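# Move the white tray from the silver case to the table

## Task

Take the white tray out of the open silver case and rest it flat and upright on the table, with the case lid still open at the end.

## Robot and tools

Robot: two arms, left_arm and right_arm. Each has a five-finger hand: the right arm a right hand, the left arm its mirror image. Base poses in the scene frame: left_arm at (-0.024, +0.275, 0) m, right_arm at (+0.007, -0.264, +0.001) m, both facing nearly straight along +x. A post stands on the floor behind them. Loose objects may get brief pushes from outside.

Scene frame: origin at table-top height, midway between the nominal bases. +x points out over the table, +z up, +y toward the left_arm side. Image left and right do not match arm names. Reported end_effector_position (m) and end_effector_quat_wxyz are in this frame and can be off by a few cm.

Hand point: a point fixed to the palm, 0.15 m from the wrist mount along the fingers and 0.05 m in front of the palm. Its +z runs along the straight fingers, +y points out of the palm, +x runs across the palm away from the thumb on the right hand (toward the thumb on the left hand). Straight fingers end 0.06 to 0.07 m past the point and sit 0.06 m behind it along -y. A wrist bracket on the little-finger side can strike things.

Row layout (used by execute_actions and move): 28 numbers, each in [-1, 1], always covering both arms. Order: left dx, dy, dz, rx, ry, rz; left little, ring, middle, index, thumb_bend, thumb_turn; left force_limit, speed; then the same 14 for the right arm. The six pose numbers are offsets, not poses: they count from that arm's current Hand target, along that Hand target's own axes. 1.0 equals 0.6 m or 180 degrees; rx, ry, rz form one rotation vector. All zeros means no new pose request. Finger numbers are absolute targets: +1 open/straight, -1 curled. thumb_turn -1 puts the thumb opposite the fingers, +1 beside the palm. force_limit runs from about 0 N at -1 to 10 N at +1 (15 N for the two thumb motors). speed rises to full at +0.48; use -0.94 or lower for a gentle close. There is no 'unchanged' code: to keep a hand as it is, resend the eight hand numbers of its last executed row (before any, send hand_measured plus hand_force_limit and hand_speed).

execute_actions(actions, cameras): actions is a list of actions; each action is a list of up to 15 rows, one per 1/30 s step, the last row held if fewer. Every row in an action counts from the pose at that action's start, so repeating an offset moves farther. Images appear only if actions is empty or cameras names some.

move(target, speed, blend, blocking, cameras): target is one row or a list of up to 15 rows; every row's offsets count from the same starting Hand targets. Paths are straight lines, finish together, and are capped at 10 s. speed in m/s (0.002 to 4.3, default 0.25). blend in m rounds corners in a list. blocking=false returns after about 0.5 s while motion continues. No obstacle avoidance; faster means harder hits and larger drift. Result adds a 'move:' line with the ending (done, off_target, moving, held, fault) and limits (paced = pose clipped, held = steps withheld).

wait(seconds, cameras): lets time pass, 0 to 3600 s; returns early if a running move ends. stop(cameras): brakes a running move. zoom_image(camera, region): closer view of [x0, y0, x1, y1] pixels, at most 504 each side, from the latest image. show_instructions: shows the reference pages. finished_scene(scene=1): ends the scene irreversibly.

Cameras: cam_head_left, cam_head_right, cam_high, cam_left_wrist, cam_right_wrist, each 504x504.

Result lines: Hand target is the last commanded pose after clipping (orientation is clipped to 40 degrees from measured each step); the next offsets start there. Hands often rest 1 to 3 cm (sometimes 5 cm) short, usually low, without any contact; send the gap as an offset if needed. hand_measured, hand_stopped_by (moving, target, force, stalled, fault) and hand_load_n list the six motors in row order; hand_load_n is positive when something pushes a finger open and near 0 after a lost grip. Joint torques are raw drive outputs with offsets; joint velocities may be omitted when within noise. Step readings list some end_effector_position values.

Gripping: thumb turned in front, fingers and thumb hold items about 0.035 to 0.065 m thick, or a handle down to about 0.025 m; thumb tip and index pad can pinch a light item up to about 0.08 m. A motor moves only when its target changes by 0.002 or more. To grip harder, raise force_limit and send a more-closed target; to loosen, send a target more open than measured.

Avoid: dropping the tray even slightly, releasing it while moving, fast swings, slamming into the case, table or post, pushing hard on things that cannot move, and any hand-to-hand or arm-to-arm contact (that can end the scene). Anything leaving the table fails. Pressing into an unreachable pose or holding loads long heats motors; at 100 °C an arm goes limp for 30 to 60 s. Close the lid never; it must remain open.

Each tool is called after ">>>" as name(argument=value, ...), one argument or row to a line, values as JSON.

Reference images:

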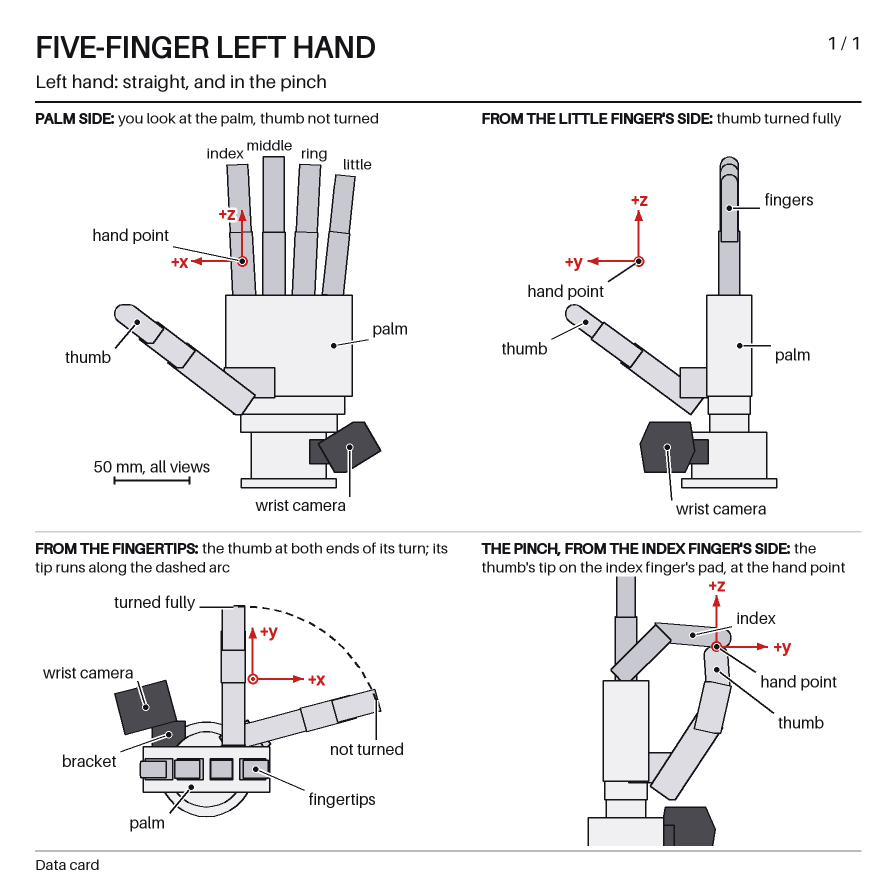

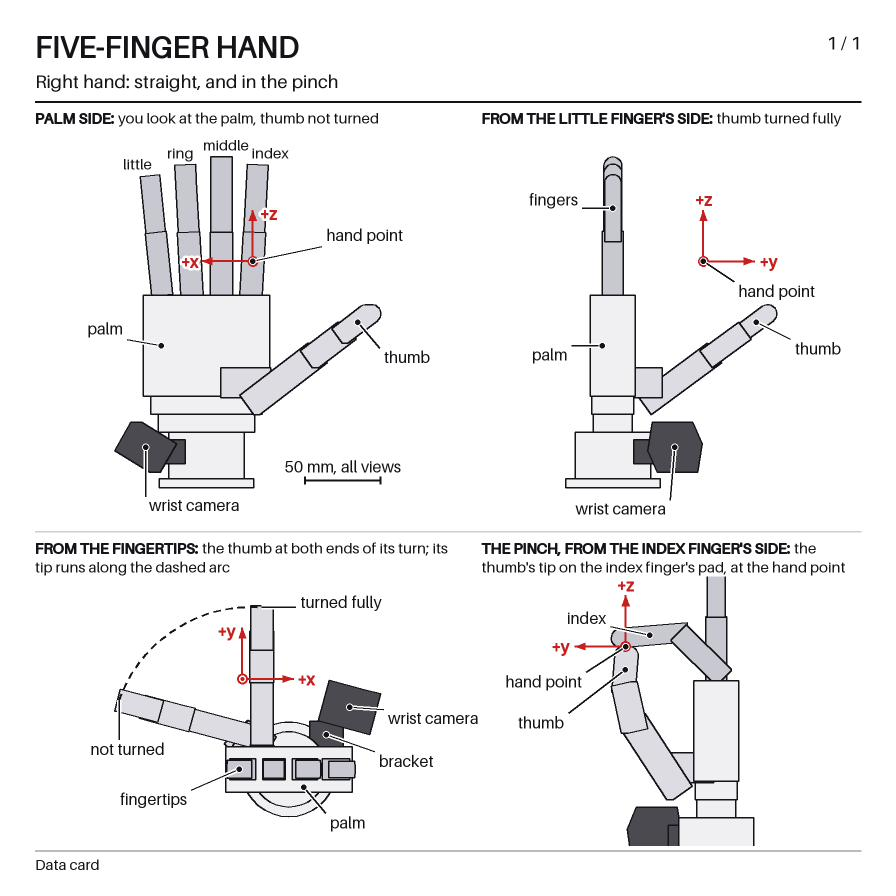

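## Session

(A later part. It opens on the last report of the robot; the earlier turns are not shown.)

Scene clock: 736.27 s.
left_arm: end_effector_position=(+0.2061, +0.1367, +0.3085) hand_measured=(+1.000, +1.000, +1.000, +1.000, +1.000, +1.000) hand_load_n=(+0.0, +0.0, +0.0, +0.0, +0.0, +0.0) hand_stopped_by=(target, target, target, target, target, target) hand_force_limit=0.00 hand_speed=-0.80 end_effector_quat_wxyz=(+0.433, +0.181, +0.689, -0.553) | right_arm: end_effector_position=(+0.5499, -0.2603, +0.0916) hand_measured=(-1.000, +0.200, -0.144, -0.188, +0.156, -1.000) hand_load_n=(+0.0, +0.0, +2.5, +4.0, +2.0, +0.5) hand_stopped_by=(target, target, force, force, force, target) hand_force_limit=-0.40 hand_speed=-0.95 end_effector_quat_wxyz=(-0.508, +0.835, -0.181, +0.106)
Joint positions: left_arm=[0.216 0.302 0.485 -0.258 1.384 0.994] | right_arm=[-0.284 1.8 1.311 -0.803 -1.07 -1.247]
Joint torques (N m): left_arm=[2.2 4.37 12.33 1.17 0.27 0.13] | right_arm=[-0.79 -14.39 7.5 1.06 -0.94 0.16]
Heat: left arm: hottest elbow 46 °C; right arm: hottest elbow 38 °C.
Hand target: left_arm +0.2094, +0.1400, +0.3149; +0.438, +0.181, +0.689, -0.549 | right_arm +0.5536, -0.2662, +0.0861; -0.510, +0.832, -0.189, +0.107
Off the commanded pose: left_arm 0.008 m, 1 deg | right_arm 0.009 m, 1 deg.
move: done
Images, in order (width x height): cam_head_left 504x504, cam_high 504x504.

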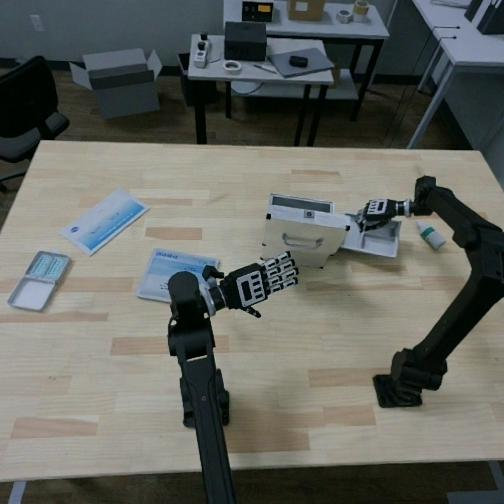

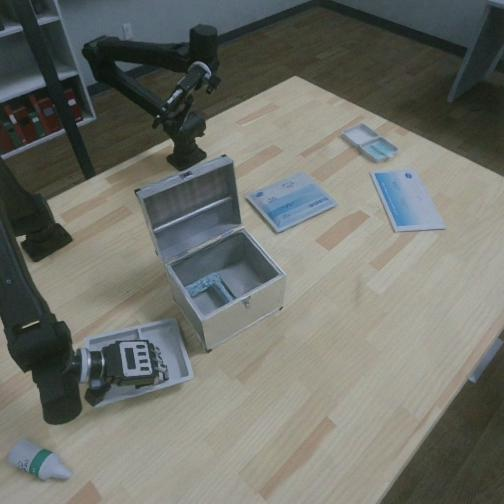

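>>> move(
  target=[0,0,0,0,0,0,1,1,1,1,1,1,0,-0.8,0.0002,0.0148,0.0076,0,0,0,-1,0.2,-0.56,-0.56,-0.3,-1,-0.4,-0.95],
  speed=0.03,
  cameras=["cam_high","cam_head_left","cam_right_wrist"],
)

>>> zoom_image(
  camera="cam_high",
  region=[60, 300, 200, 440],
)

>>> zoom_image(
  camera="cam_head_left",
  region=[320, 180, 430, 290],
)

Scene clock: 742.07 s.
left_arm: end_effector_position=(+0.2061, +0.1367, +0.3085) hand_measured=(+1.000, +1.000, +1.000, +1.000, +1.000, +1.000) hand_load_n=(+0.0, +0.0, +0.0, +0.0, +0.0, +0.0) hand_stopped_by=(target, target, target, target, target, target) hand_force_limit=0.00 hand_speed=-0.80 end_effector_quat_wxyz=(+0.433, +0.181, +0.689, -0.553) | right_arm: end_effector_position=(+0.5499, -0.2603, +0.0814) hand_measured=(-1.000, +0.200, -0.144, -0.188, +0.156, -1.000) hand_load_n=(+0.0, +0.0, +2.5, +4.0, +2.0, +0.5) hand_stopped_by=(target, target, force, force, force, target) hand_force_limit=-0.40 hand_speed=-0.95 end_effector_quat_wxyz=(-0.508, +0.835, -0.181, +0.105)
Joint positions: left_arm=[0.216 0.302 0.485 -0.258 1.384 0.994] | right_arm=[-0.284 1.813 1.3 -0.779 -1.07 -1.247]
Joint torques (N m): left_arm=[2.2 4.37 12.31 1.17 0.27 0.14] | right_arm=[-0.85 -13.8 7.39 0.91 -0.94 0.16]
Heat: left arm: hottest elbow 46 °C; right arm: hottest elbow 38 °C.
Hand target: left_arm +0.2094, +0.1400, +0.3149; +0.438, +0.181, +0.689, -0.549 | right_arm +0.5534, -0.2661, +0.0760; -0.510, +0.832, -0.189, +0.107
Off the commanded pose: left_arm 0.008 m, 1 deg | right_arm 0.009 m, 1 deg.
move: done
Images, in order (width x height): cam_head_left 504x504, cam_high 504x504, cam_right_wrist 504x504.

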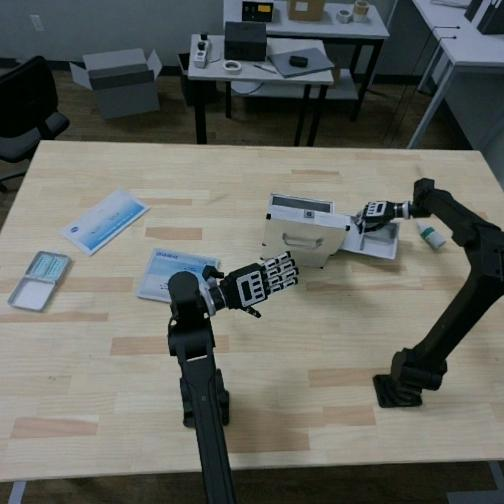

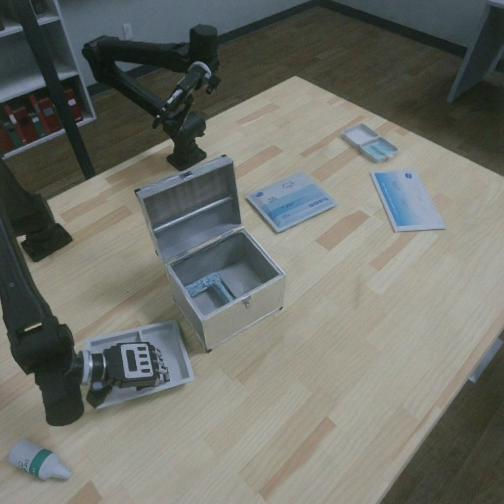

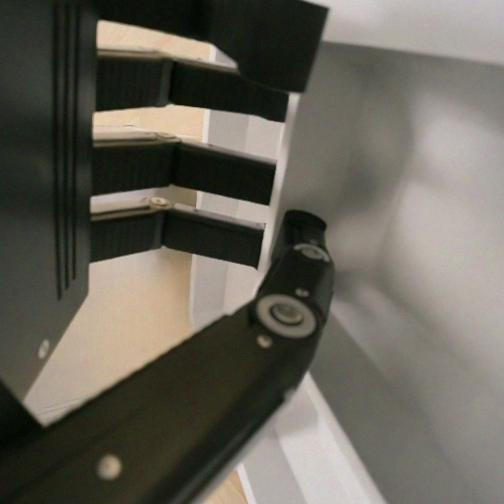

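Scaled by 3.600 from the camera's image (finer frame: 720x720).

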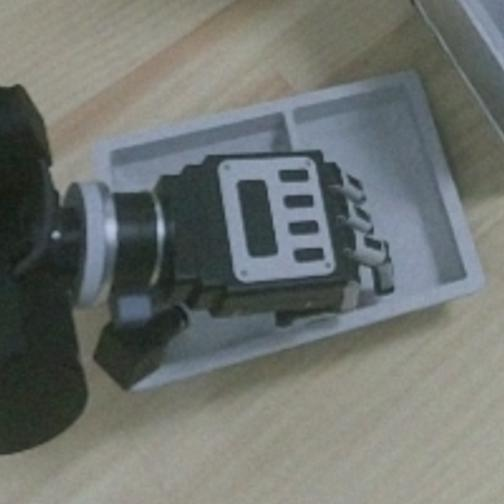

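Scaled by 4.582 from the camera's image (finer frame: 720x720).

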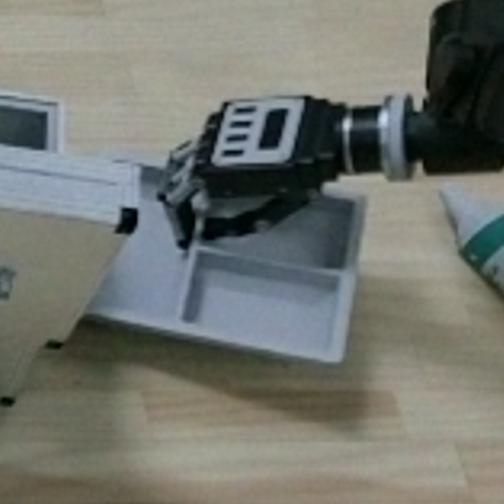

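>>> move(
  target=[0,0,0,0,0,0,1,1,1,1,1,1,0,-0.8,0.0002,0.0119,0.0061,0,0,0,-1,0.2,-0.56,-0.56,-0.3,-1,-0.4,-0.95],
  speed=0.02,
  cameras=["cam_high","cam_head_left","cam_right_wrist"],
)

>>> zoom_image(
  camera="cam_high",
  region=[60, 300, 200, 440],
)

>>> zoom_image(
  camera="cam_head_left",
  region=[320, 180, 430, 290],
)

Scene clock: 752.37 s.
left_arm: end_effector_position=(+0.2061, +0.1367, +0.3085) hand_measured=(+1.000, +1.000, +1.000, +1.000, +1.000, +1.000) hand_load_n=(+0.0, +0.0, +0.0, -0.5, +0.0, +0.0) hand_stopped_by=(target, target, target, target, target, target) hand_force_limit=0.00 hand_speed=-0.80 end_effector_quat_wxyz=(+0.433, +0.181, +0.689, -0.553) | right_arm: end_effector_position=(+0.5503, -0.2604, +0.0740) hand_measured=(-1.000, +0.200, -0.144, -0.188, +0.156, -1.000) hand_load_n=(+0.0, +0.0, +3.0, +3.5, +2.0, +0.5) hand_stopped_by=(target, target, force, force, force, target) hand_force_limit=-0.40 hand_speed=-0.95 end_effector_quat_wxyz=(-0.508, +0.835, -0.180, +0.106)
Joint positions: left_arm=[0.216 0.302 0.485 -0.258 1.384 0.994] | right_arm=[-0.284 1.823 1.292 -0.76 -1.07 -1.247]
Joint torques (N m): left_arm=[1.96 4.48 12.37 1.16 0.27 0.14] | right_arm=[-0.85 -14.21 7.21 0.9 -0.94 0.16]
Heat: left arm: hottest elbow 46 °C; right arm: hottest elbow 38 °C.
Hand target: left_arm +0.2094, +0.1400, +0.3149; +0.438, +0.181, +0.689, -0.549 | right_arm +0.5535, -0.2662, +0.0679; -0.510, +0.832, -0.189, +0.107
Off the commanded pose: left_arm 0.008 m, 1 deg | right_arm 0.009 m, 1 deg.
move: done
Images, in order (width x height): cam_head_left 504x504, cam_high 504x504, cam_right_wrist 504x504.

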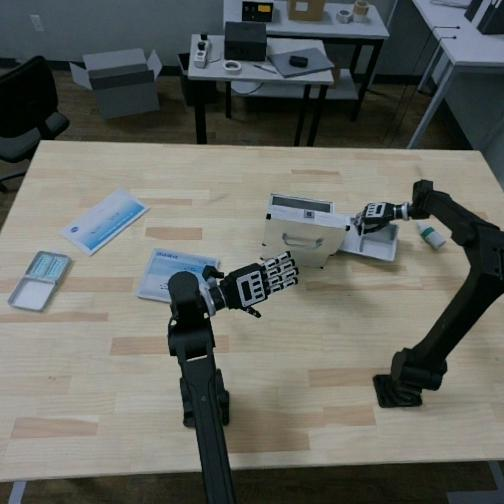

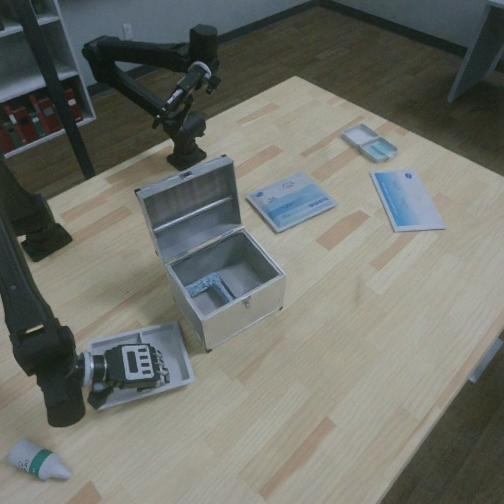

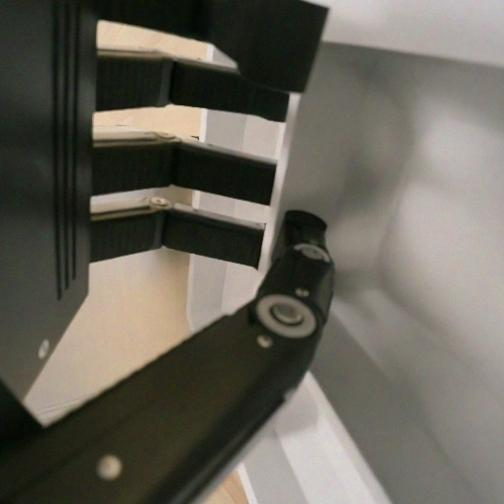

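Scaled by 3.600 from the camera's image (finer frame: 720x720).

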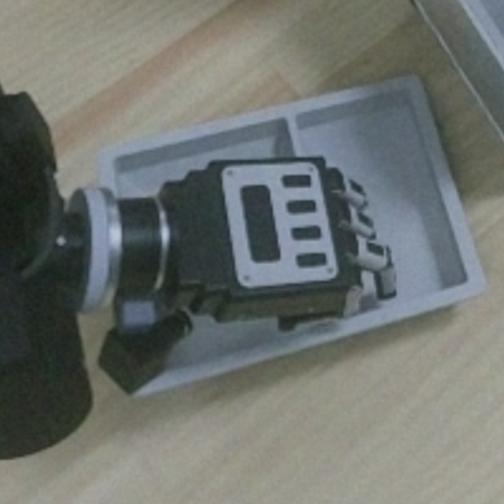

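Scaled by 4.582 from the camera's image (finer frame: 720x720).

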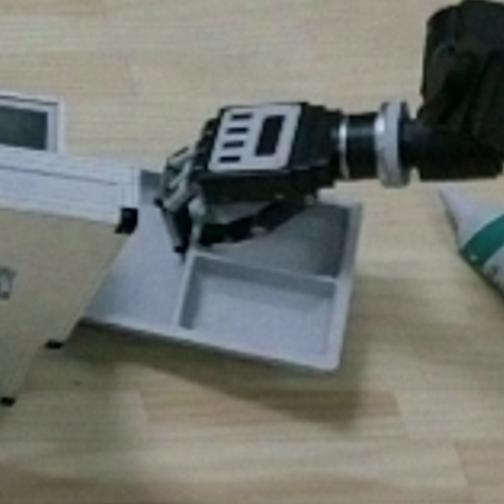

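>>> move(
  target=[0,0,0,0,0,0,1,1,1,1,1,1,0,-0.8,0.0002,0.0148,0.0076,0.018,0,0,-1,0.2,-0.56,-0.56,-0.3,-1,-0.4,-0.95],
  speed=0.02,
  cameras=["cam_high","cam_head_left"],
)

>>> zoom_image(
  camera="cam_high",
  region=[60, 300, 200, 440],
)

>>> zoom_image(
  camera="cam_head_left",
  region=[320, 180, 430, 290],
)

Scene clock: 758.33 s.
left_arm: end_effector_position=(+0.2061, +0.1367, +0.3085) hand_measured=(+1.000, +1.000, +1.000, +1.000, +1.000, +1.000) hand_load_n=(+0.0, +0.0, +0.0, +0.0, +0.0, +0.0) hand_stopped_by=(target, target, target, target, target, target) hand_force_limit=0.00 hand_speed=-0.80 end_effector_quat_wxyz=(+0.433, +0.181, +0.689, -0.553) | right_arm: end_effector_position=(+0.5510, -0.2577, +0.0662) hand_measured=(-1.000, +0.200, -0.144, -0.188, +0.156, -1.000) hand_load_n=(+0.0, +0.0, +4.0, +3.5, +3.5, +0.5) hand_stopped_by=(target, target, force, force, force, target) hand_force_limit=-0.40 hand_speed=-0.95 end_effector_quat_wxyz=(-0.532, +0.821, -0.175, +0.111)
Joint positions: left_arm=[0.216 0.302 0.485 -0.258 1.384 0.994] | right_arm=[-0.293 1.841 1.268 -0.7 -1.128 -1.239]
Joint torques (N m): left_arm=[1.96 4.37 12.37 1.18 0.27 0.13] | right_arm=[-1.2 -14.04 6.89 1.32 -0.93 0.12]
Heat: left arm: hottest elbow 46 °C; right arm: hottest elbow 37 °C.
Hand target: left_arm +0.2094, +0.1400, +0.3149; +0.438, +0.181, +0.689, -0.549 | right_arm +0.5534, -0.2660, +0.0580; -0.534, +0.818, -0.185, +0.112
Off the commanded pose: left_arm 0.008 m, 1 deg | right_arm 0.012 m, 1 deg.
move: off_target (right_arm)
Images, in order (width x height): cam_head_left 504x504, cam_high 504x504.

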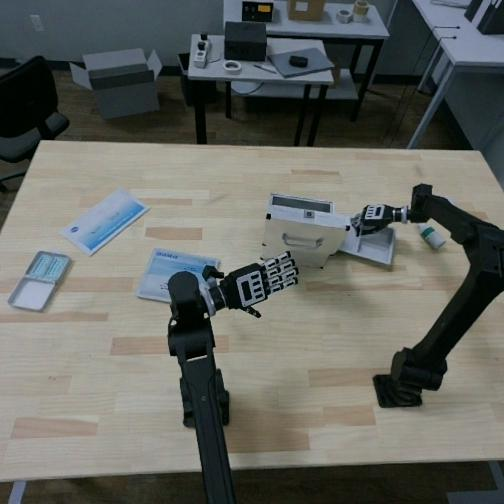

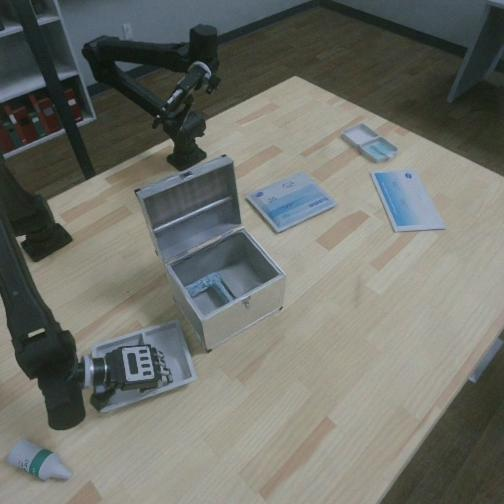

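Scaled by 3.600 from the camera's image (finer frame: 720x720).

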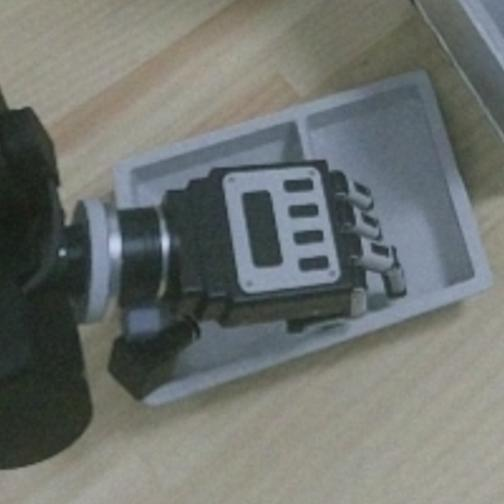

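Scaled by 4.582 from the camera's image (finer frame: 720x720).

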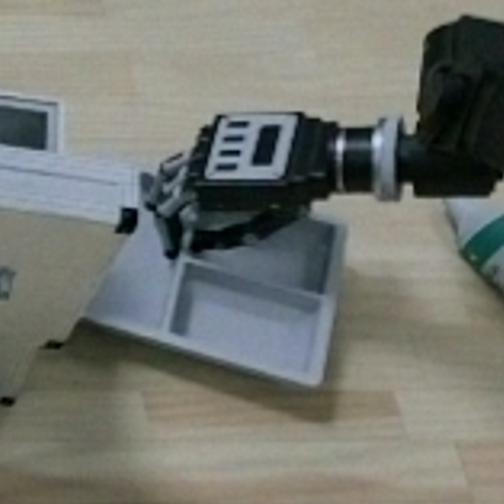

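>>> move(
  target=[0,0,0,0,0,0,1,1,1,1,1,1,0,-0.8,0.0001,0.0089,0.0046,0.011,0,0,-1,0.2,-0.56,-0.56,-0.3,-1,-0.4,-0.95],
  speed=0.02,
  cameras=["cam_high","cam_head_left"],
)

>>> zoom_image(
  camera="cam_high",
  region=[60, 300, 200, 440],
)

>>> zoom_image(
  camera="cam_head_left",
  region=[320, 180, 430, 290],
)

Scene clock: 766.83 s.
left_arm: end_effector_position=(+0.2061, +0.1367, +0.3085) hand_measured=(+1.000, +1.000, +1.000, +1.000, +1.000, +1.000) hand_load_n=(+0.0, +0.0, +0.0, +0.0, +0.0, +0.0) hand_stopped_by=(target, target, target, target, target, target) hand_force_limit=0.00 hand_speed=-0.80 end_effector_quat_wxyz=(+0.433, +0.181, +0.689, -0.553) | right_arm: end_effector_position=(+0.5518, -0.2575, +0.0618) hand_measured=(-1.000, +0.200, -0.144, -0.188, +0.156, -1.000) hand_load_n=(+0.0, +0.0, +3.5, +3.5, +4.5, +0.5) hand_stopped_by=(target, target, force, force, force, target) hand_force_limit=-0.40 hand_speed=-0.95 end_effector_quat_wxyz=(-0.547, +0.811, -0.174, +0.114)
Joint positions: left_arm=[0.216 0.302 0.485 -0.258 1.384 0.994] | right_arm=[-0.301 1.853 1.254 -0.659 -1.164 -1.227]
Joint torques (N m): left_arm=[2.2 4.37 12.38 1.16 0.27 0.13] | right_arm=[-1.2 -13.92 6.69 1.21 -0.9 0.12]
Heat: left arm: hottest elbow 46 °C; right arm: hottest elbow 37 °C.
Hand target: left_arm +0.2094, +0.1400, +0.3149; +0.438, +0.181, +0.689, -0.549 | right_arm +0.5536, -0.2659, +0.0519; -0.547, +0.808, -0.184, +0.116
Off the commanded pose: left_arm 0.008 m, 1 deg | right_arm 0.013 m, 1 deg.
move: off_target (right_arm)
Images, in order (width x height): cam_head_left 504x504, cam_high 504x504.

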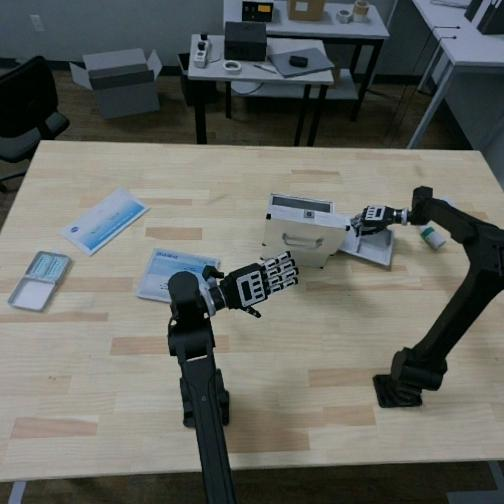

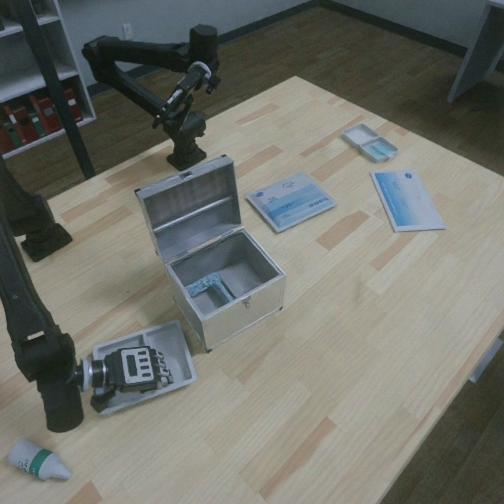

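Scaled by 3.600 from the camera's image (finer frame: 720x720).

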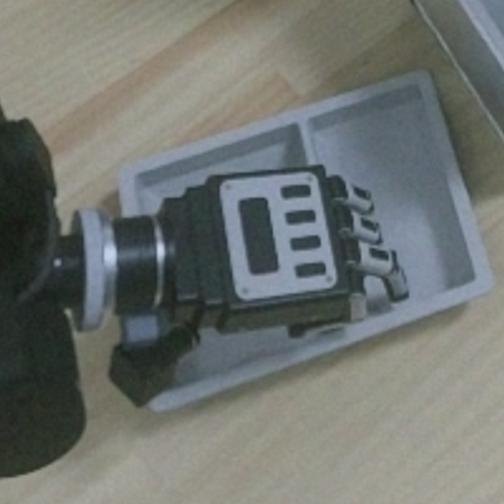

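Scaled by 4.582 from the camera's image (finer frame: 720x720).

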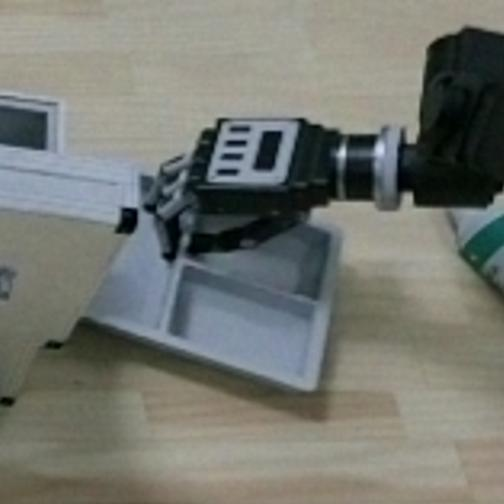

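>>> move(
  target=[0,0,0,0,0,0,1,1,1,1,1,1,0,-0.8,0.0001,0.0093,0.0037,0,0,0,-1,0.2,-0.56,-0.56,-0.3,-1,-0.4,-0.95],
  speed=0.02,
  cameras=["cam_high","cam_head_left"],
)

>>> zoom_image(
  camera="cam_high",
  region=[60, 300, 200, 440],
)

>>> zoom_image(
  camera="cam_head_left",
  region=[320, 180, 430, 290],
)

Scene clock: 773.93 s.
left_arm: end_effector_position=(+0.2061, +0.1367, +0.3085) hand_measured=(+1.000, +1.000, +1.000, +1.000, +1.000, +1.000) hand_load_n=(+0.0, -0.5, +0.0, +0.0, +0.0, +0.0) hand_stopped_by=(target, target, target, target, target, target) hand_force_limit=0.00 hand_speed=-0.80 end_effector_quat_wxyz=(+0.433, +0.181, +0.689, -0.553) | right_arm: end_effector_position=(+0.5525, -0.2571, +0.0597) hand_measured=(-1.000, +0.200, -0.144, -0.188, +0.156, -1.000) hand_load_n=(+0.0, +0.0, +3.5, +3.0, +4.5, +0.0) hand_stopped_by=(target, target, force, force, force, target) hand_force_limit=-0.40 hand_speed=-0.95 end_effector_quat_wxyz=(-0.548, +0.810, -0.174, +0.115)
Joint positions: left_arm=[0.216 0.302 0.485 -0.258 1.384 0.994] | right_arm=[-0.301 1.857 1.251 -0.646 -1.168 -1.223]
Joint torques (N m): left_arm=[2.02 4.31 12.36 1.14 0.28 0.12] | right_arm=[-1.2 -13.51 6.49 1.16 -0.75 0.07]
Heat: left arm: hottest elbow 46 °C; right arm: hottest elbow 36 °C.
Hand target: left_arm +0.2094, +0.1400, +0.3149; +0.438, +0.181, +0.689, -0.549 | right_arm +0.5535, -0.2659, +0.0458; -0.547, +0.808, -0.184, +0.116
Off the commanded pose: left_arm 0.008 m, 1 deg | right_arm 0.016 m, 1 deg.
move: off_target (right_arm)
Images, in order (width x height): cam_head_left 504x504, cam_high 504x504.

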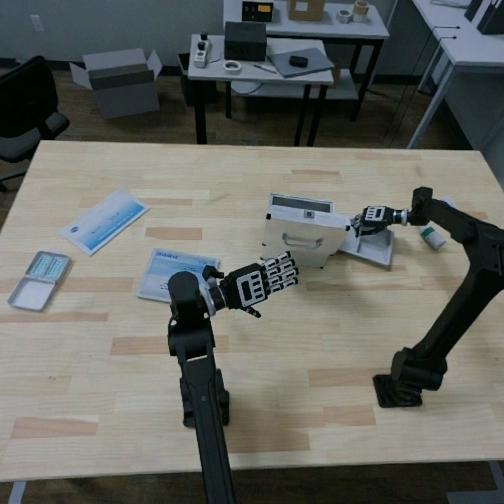

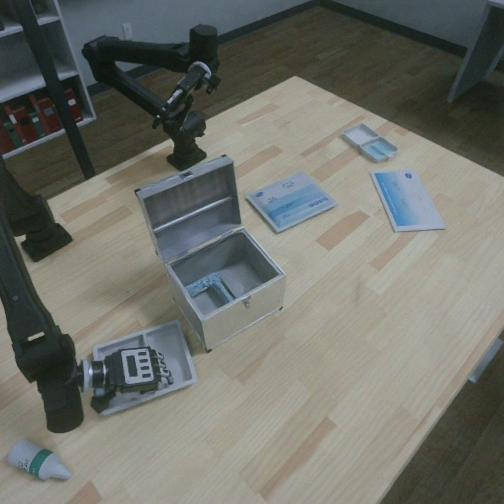

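Scaled by 3.600 from the camera's image (finer frame: 720x720).

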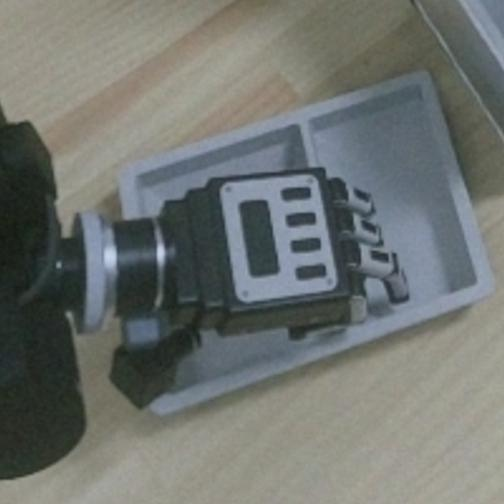

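Scaled by 4.582 from the camera's image (finer frame: 720x720).

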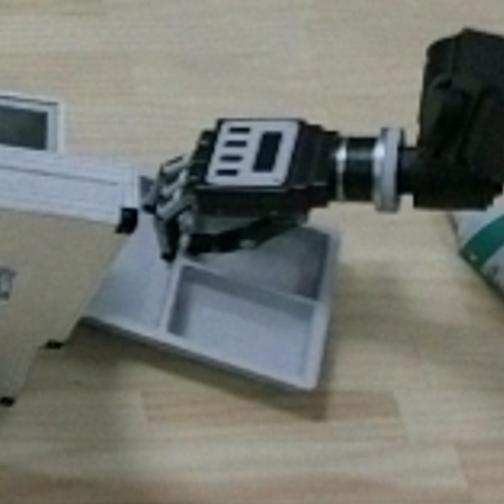

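>>> wait(
  seconds=0.1,
  cameras=["cam_right_wrist","cam_head_right","cam_high"],
)

>>> zoom_image(
  camera="cam_head_right",
  region=[320, 170, 440, 290],
)

>>> zoom_image(
  camera="cam_high",
  region=[80, 350, 200, 430],
)

Scene clock: 778.57 s.
left_arm: end_effector_position=(+0.2061, +0.1367, +0.3085) hand_measured=(+1.000, +1.000, +1.000, +1.000, +1.000, +1.000) hand_load_n=(+0.0, +0.0, +0.0, +0.0, +0.0, +0.0) hand_stopped_by=(target, target, target, target, target, target) hand_force_limit=0.00 hand_speed=-0.80 end_effector_quat_wxyz=(+0.433, +0.181, +0.689, -0.553) | right_arm: end_effector_position=(+0.5524, -0.2571, +0.0598) hand_measured=(-1.000, +0.200, -0.144, -0.188, +0.156, -1.000) hand_load_n=(+0.0, +0.0, +3.0, +2.5, +4.0, +0.0) hand_stopped_by=(target, target, force, force, force, target) hand_force_limit=-0.40 hand_speed=-0.95 end_effector_quat_wxyz=(-0.548, +0.810, -0.174, +0.115)
Joint positions: left_arm=[0.216 0.302 0.485 -0.258 1.384 0.994] | right_arm=[-0.301 1.857 1.251 -0.646 -1.168 -1.222]
Joint torques (N m): left_arm=[2.08 4.25 12.33 1.17 0.27 0.13] | right_arm=[-1.14 -13.57 6.49 1.24 -0.75 0.07]
Heat: left arm: hottest elbow 46 °C; right arm: hottest elbow 36 °C.
Hand target: left_arm +0.2094, +0.1400, +0.3149; +0.438, +0.181, +0.689, -0.549 | right_arm +0.5535, -0.2659, +0.0459; -0.547, +0.808, -0.184, +0.115
Off the commanded pose: left_arm 0.008 m, 1 deg | right_arm 0.016 m, 1 deg.
wait: 0.10 s; at rest from the start
Images, in order (width x height): cam_head_right 504x504, cam_high 504x504, cam_right_wrist 504x504.

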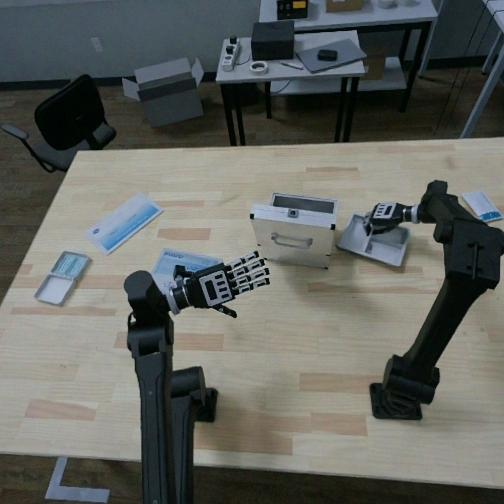

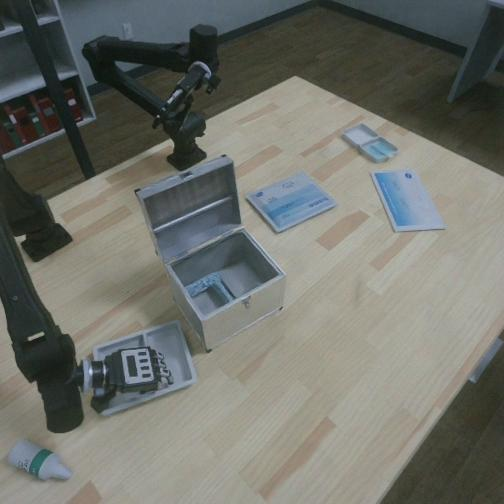

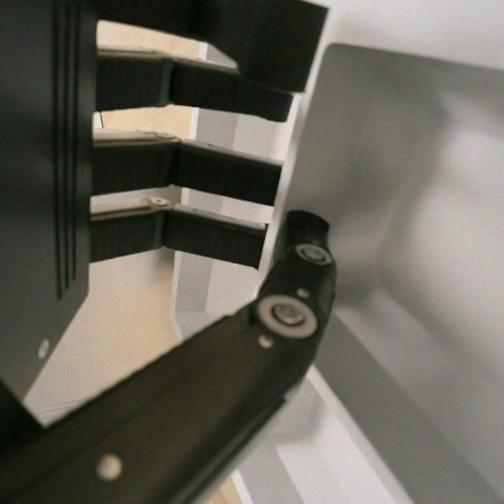

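Scaled by 4.200 from the camera's image (finer frame: 720x720).

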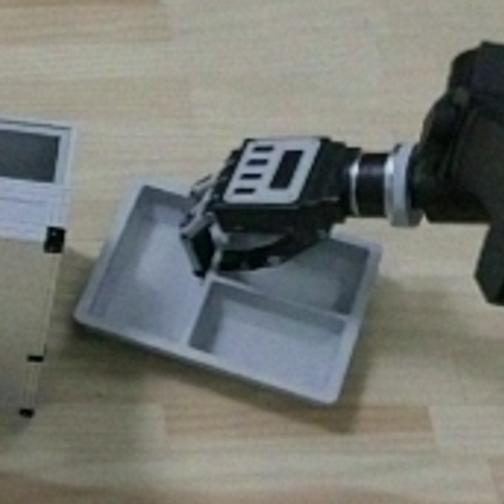

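Scaled by 4.200 from the camera's image (finer frame: 720x720).

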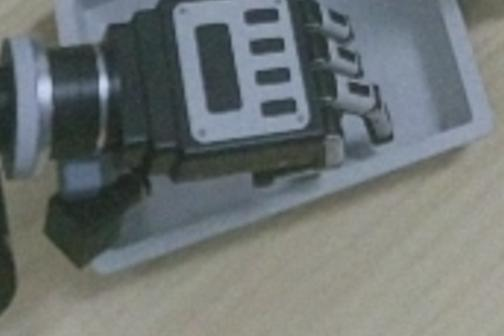

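>>> move(
  target=[0,0,0,0,0,0,1,1,1,1,1,1,0,-0.8,0.0001,0.0108,0.0044,0,0,0,-1,0.2,-0.56,-0.56,-0.3,-1,-0.4,-0.95],
  speed=0.02,
  cameras=["cam_high","cam_head_right"],
)

>>> zoom_image(
  camera="cam_high",
  region=[80, 350, 200, 430],
)

>>> zoom_image(
  camera="cam_head_right",
  region=[320, 170, 440, 290],
)

Scene clock: 784.07 s.
left_arm: end_effector_position=(+0.2061, +0.1367, +0.3085) hand_measured=(+1.000, +1.000, +1.000, +1.000, +1.000, +1.000) hand_load_n=(+0.0, -0.5, +0.0, +0.0, +0.0, +0.0) hand_stopped_by=(target, target, target, target, target, target) hand_force_limit=0.00 hand_speed=-0.80 end_effector_quat_wxyz=(+0.433, +0.181, +0.689, -0.553) | right_arm: end_effector_position=(+0.5531, -0.2565, +0.0595) hand_measured=(-1.000, +0.200, -0.144, -0.188, +0.156, -1.000) hand_load_n=(+0.0, +0.0, +3.5, +2.5, +4.5, +0.5) hand_stopped_by=(target, target, force, force, force, target) hand_force_limit=-0.40 hand_speed=-0.95 end_effector_quat_wxyz=(-0.550, +0.808, -0.173, +0.117)
Joint positions: left_arm=[0.216 0.302 0.485 -0.258 1.384 0.994] | right_arm=[-0.301 1.857 1.247 -0.632 -1.173 -1.215]
Joint torques (N m): left_arm=[2.26 4.31 12.38 1.18 0.28 0.13] | right_arm=[-1.2 -12.75 6.34 1.29 -0.55 -0.05]
Heat: left arm: hottest elbow 46 °C; right arm: hottest elbow 36 °C.
Hand target: left_arm +0.2094, +0.1400, +0.3149; +0.438, +0.181, +0.689, -0.549 | right_arm +0.5535, -0.2659, +0.0390; -0.547, +0.808, -0.184, +0.116
Off the commanded pose: left_arm 0.008 m, 1 deg | right_arm 0.023 m, 1 deg.
move: off_target (right_arm)
Images, in order (width x height): cam_head_right 504x504, cam_high 504x504.

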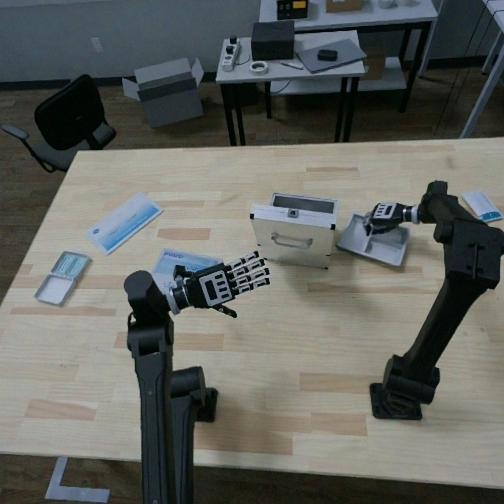

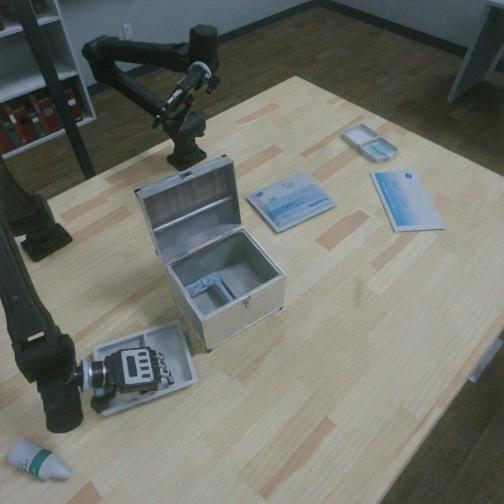

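Scaled by 4.200 from the camera's image (finer frame: 720x720).

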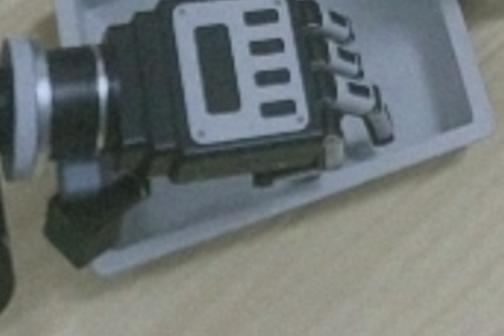

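Scaled by 4.200 from the camera's image (finer frame: 720x720).

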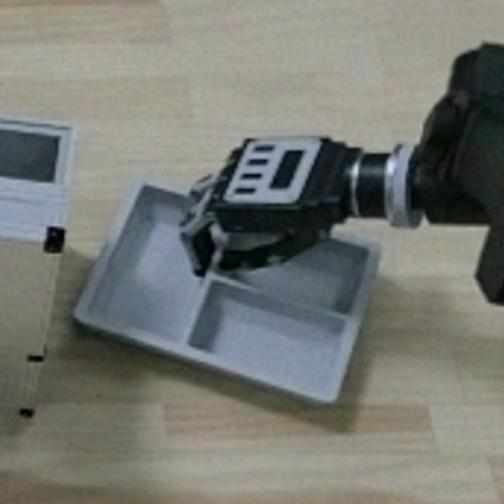

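>>> zoom_image(
  camera="cam_head_right",
  region=[330, 210, 420, 280],
)

>>> zoom_image(
  camera="cam_high",
  region=[85, 380, 145, 440],
)

Scaled by 5.600 from the camera's image (finer frame: 720x720).

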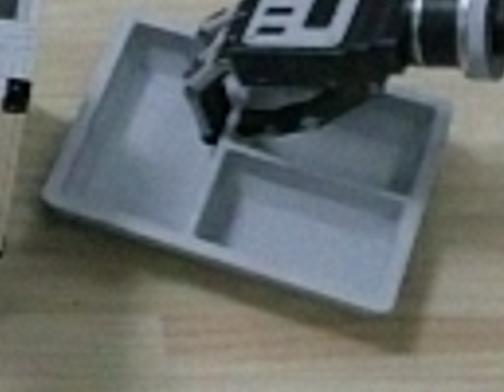

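Scaled by 8.400 from the camera's image (finer frame: 720x720).

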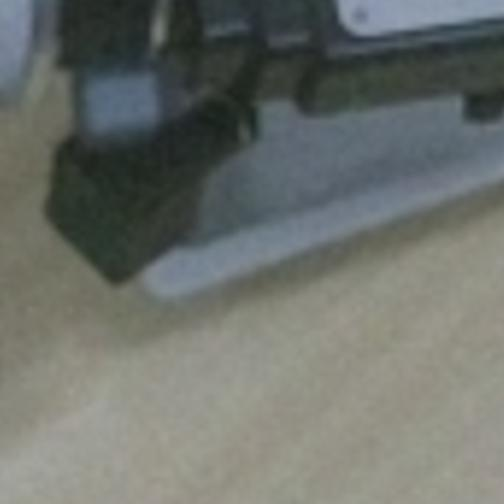

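>>> move(
  target=[0,0,0,0,0,0,1,1,1,1,1,1,0,-0.8,0,-0.0077,-0.0031,0.028,0,0,-1,0.2,-0.56,-0.56,-0.3,-1,-0.4,-0.95],
  speed=0.02,
  cameras=["cam_high","cam_head_right","cam_right_wrist"],
)

>>> zoom_image(
  camera="cam_high",
  region=[85, 320, 205, 440],
)

>>> zoom_image(
  camera="cam_head_right",
  region=[330, 210, 420, 280],
)

Scene clock: 797.87 s.
left_arm: end_effector_position=(+0.2061, +0.1367, +0.3085) hand_measured=(+1.000, +1.000, +1.000, +1.000, +1.000, +1.000) hand_load_n=(+0.0, +0.0, +0.0, +0.0, +0.0, +0.0) hand_stopped_by=(target, target, target, target, target, target) hand_force_limit=0.00 hand_speed=-0.80 end_effector_quat_wxyz=(+0.433, +0.181, +0.689, -0.553) | right_arm: end_effector_position=(+0.5529, -0.2575, +0.0600) hand_measured=(-1.000, +0.200, -0.144, -0.188, +0.156, -1.000) hand_load_n=(+0.0, +0.0, +2.0, +3.0, +2.5, +0.0) hand_stopped_by=(target, target, force, force, force, target) hand_force_limit=-0.40 hand_speed=-0.95 end_effector_quat_wxyz=(-0.584, +0.785, -0.168, +0.124)
Joint positions: left_arm=[0.216 0.302 0.485 -0.258 1.384 0.994] | right_arm=[-0.322 1.872 1.225 -0.562 -1.258 -1.19]
Joint torques (N m): left_arm=[2.14 4.37 12.34 1.16 0.27 0.13] | right_arm=[-1.2 -13.22 6.32 1.32 -0.73 0.06]
Motor temperatures (°C): left_arm=[29 29 46 27 28 28] | right_arm=[29 35 35 29 31 25]
Heat: left arm: hottest elbow 46 °C; right arm: hottest shoulder 35 °C.
Hand target: left_arm +0.2094, +0.1400, +0.3149; +0.438, +0.181, +0.689, -0.549 | right_arm +0.5536, -0.2659, +0.0440; -0.583, +0.783, -0.178, +0.124
Off the commanded pose: left_arm 0.008 m, 1 deg | right_arm 0.018 m, 1 deg.
move: off_target (right_arm)
Images, in order (width x height): cam_head_right 504x504, cam_high 504x504, cam_right_wrist 504x504.

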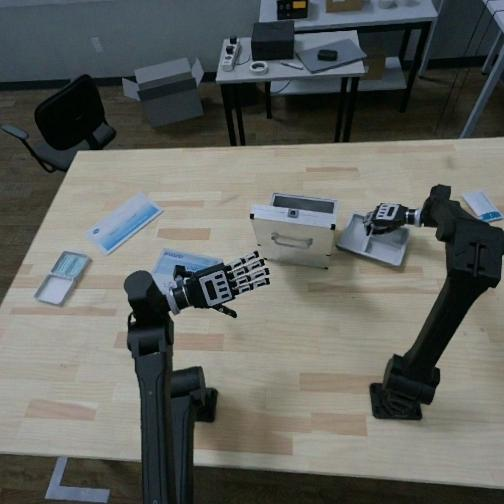

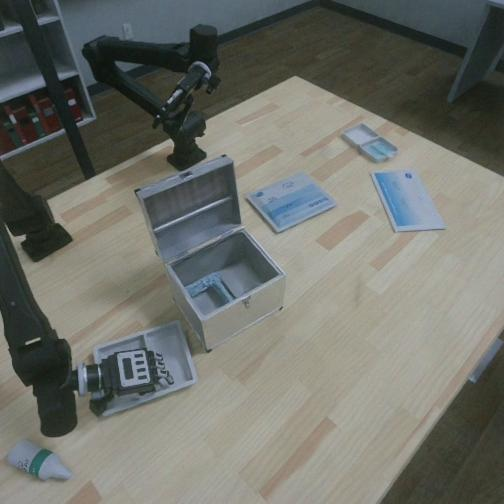

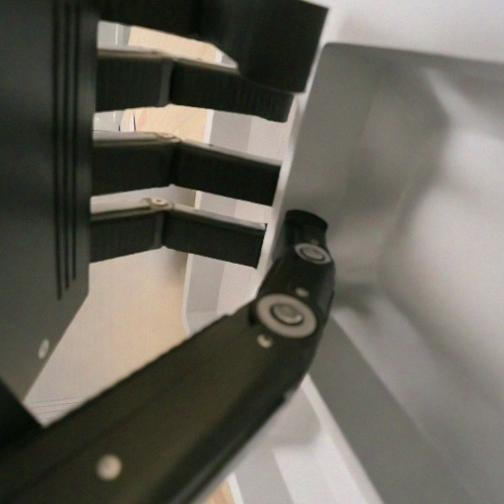

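Scaled by 4.200 from the camera's image (finer frame: 720x720).

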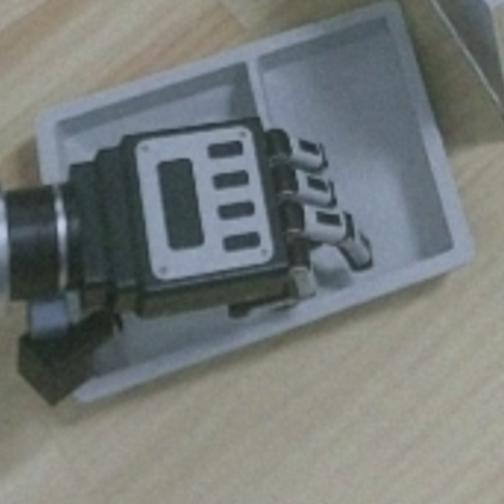

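Scaled by 5.600 from the camera's image (finer frame: 720x720).

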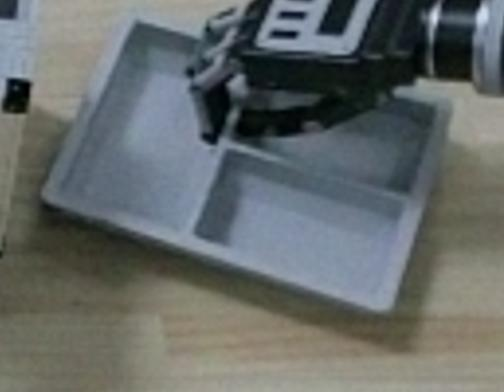

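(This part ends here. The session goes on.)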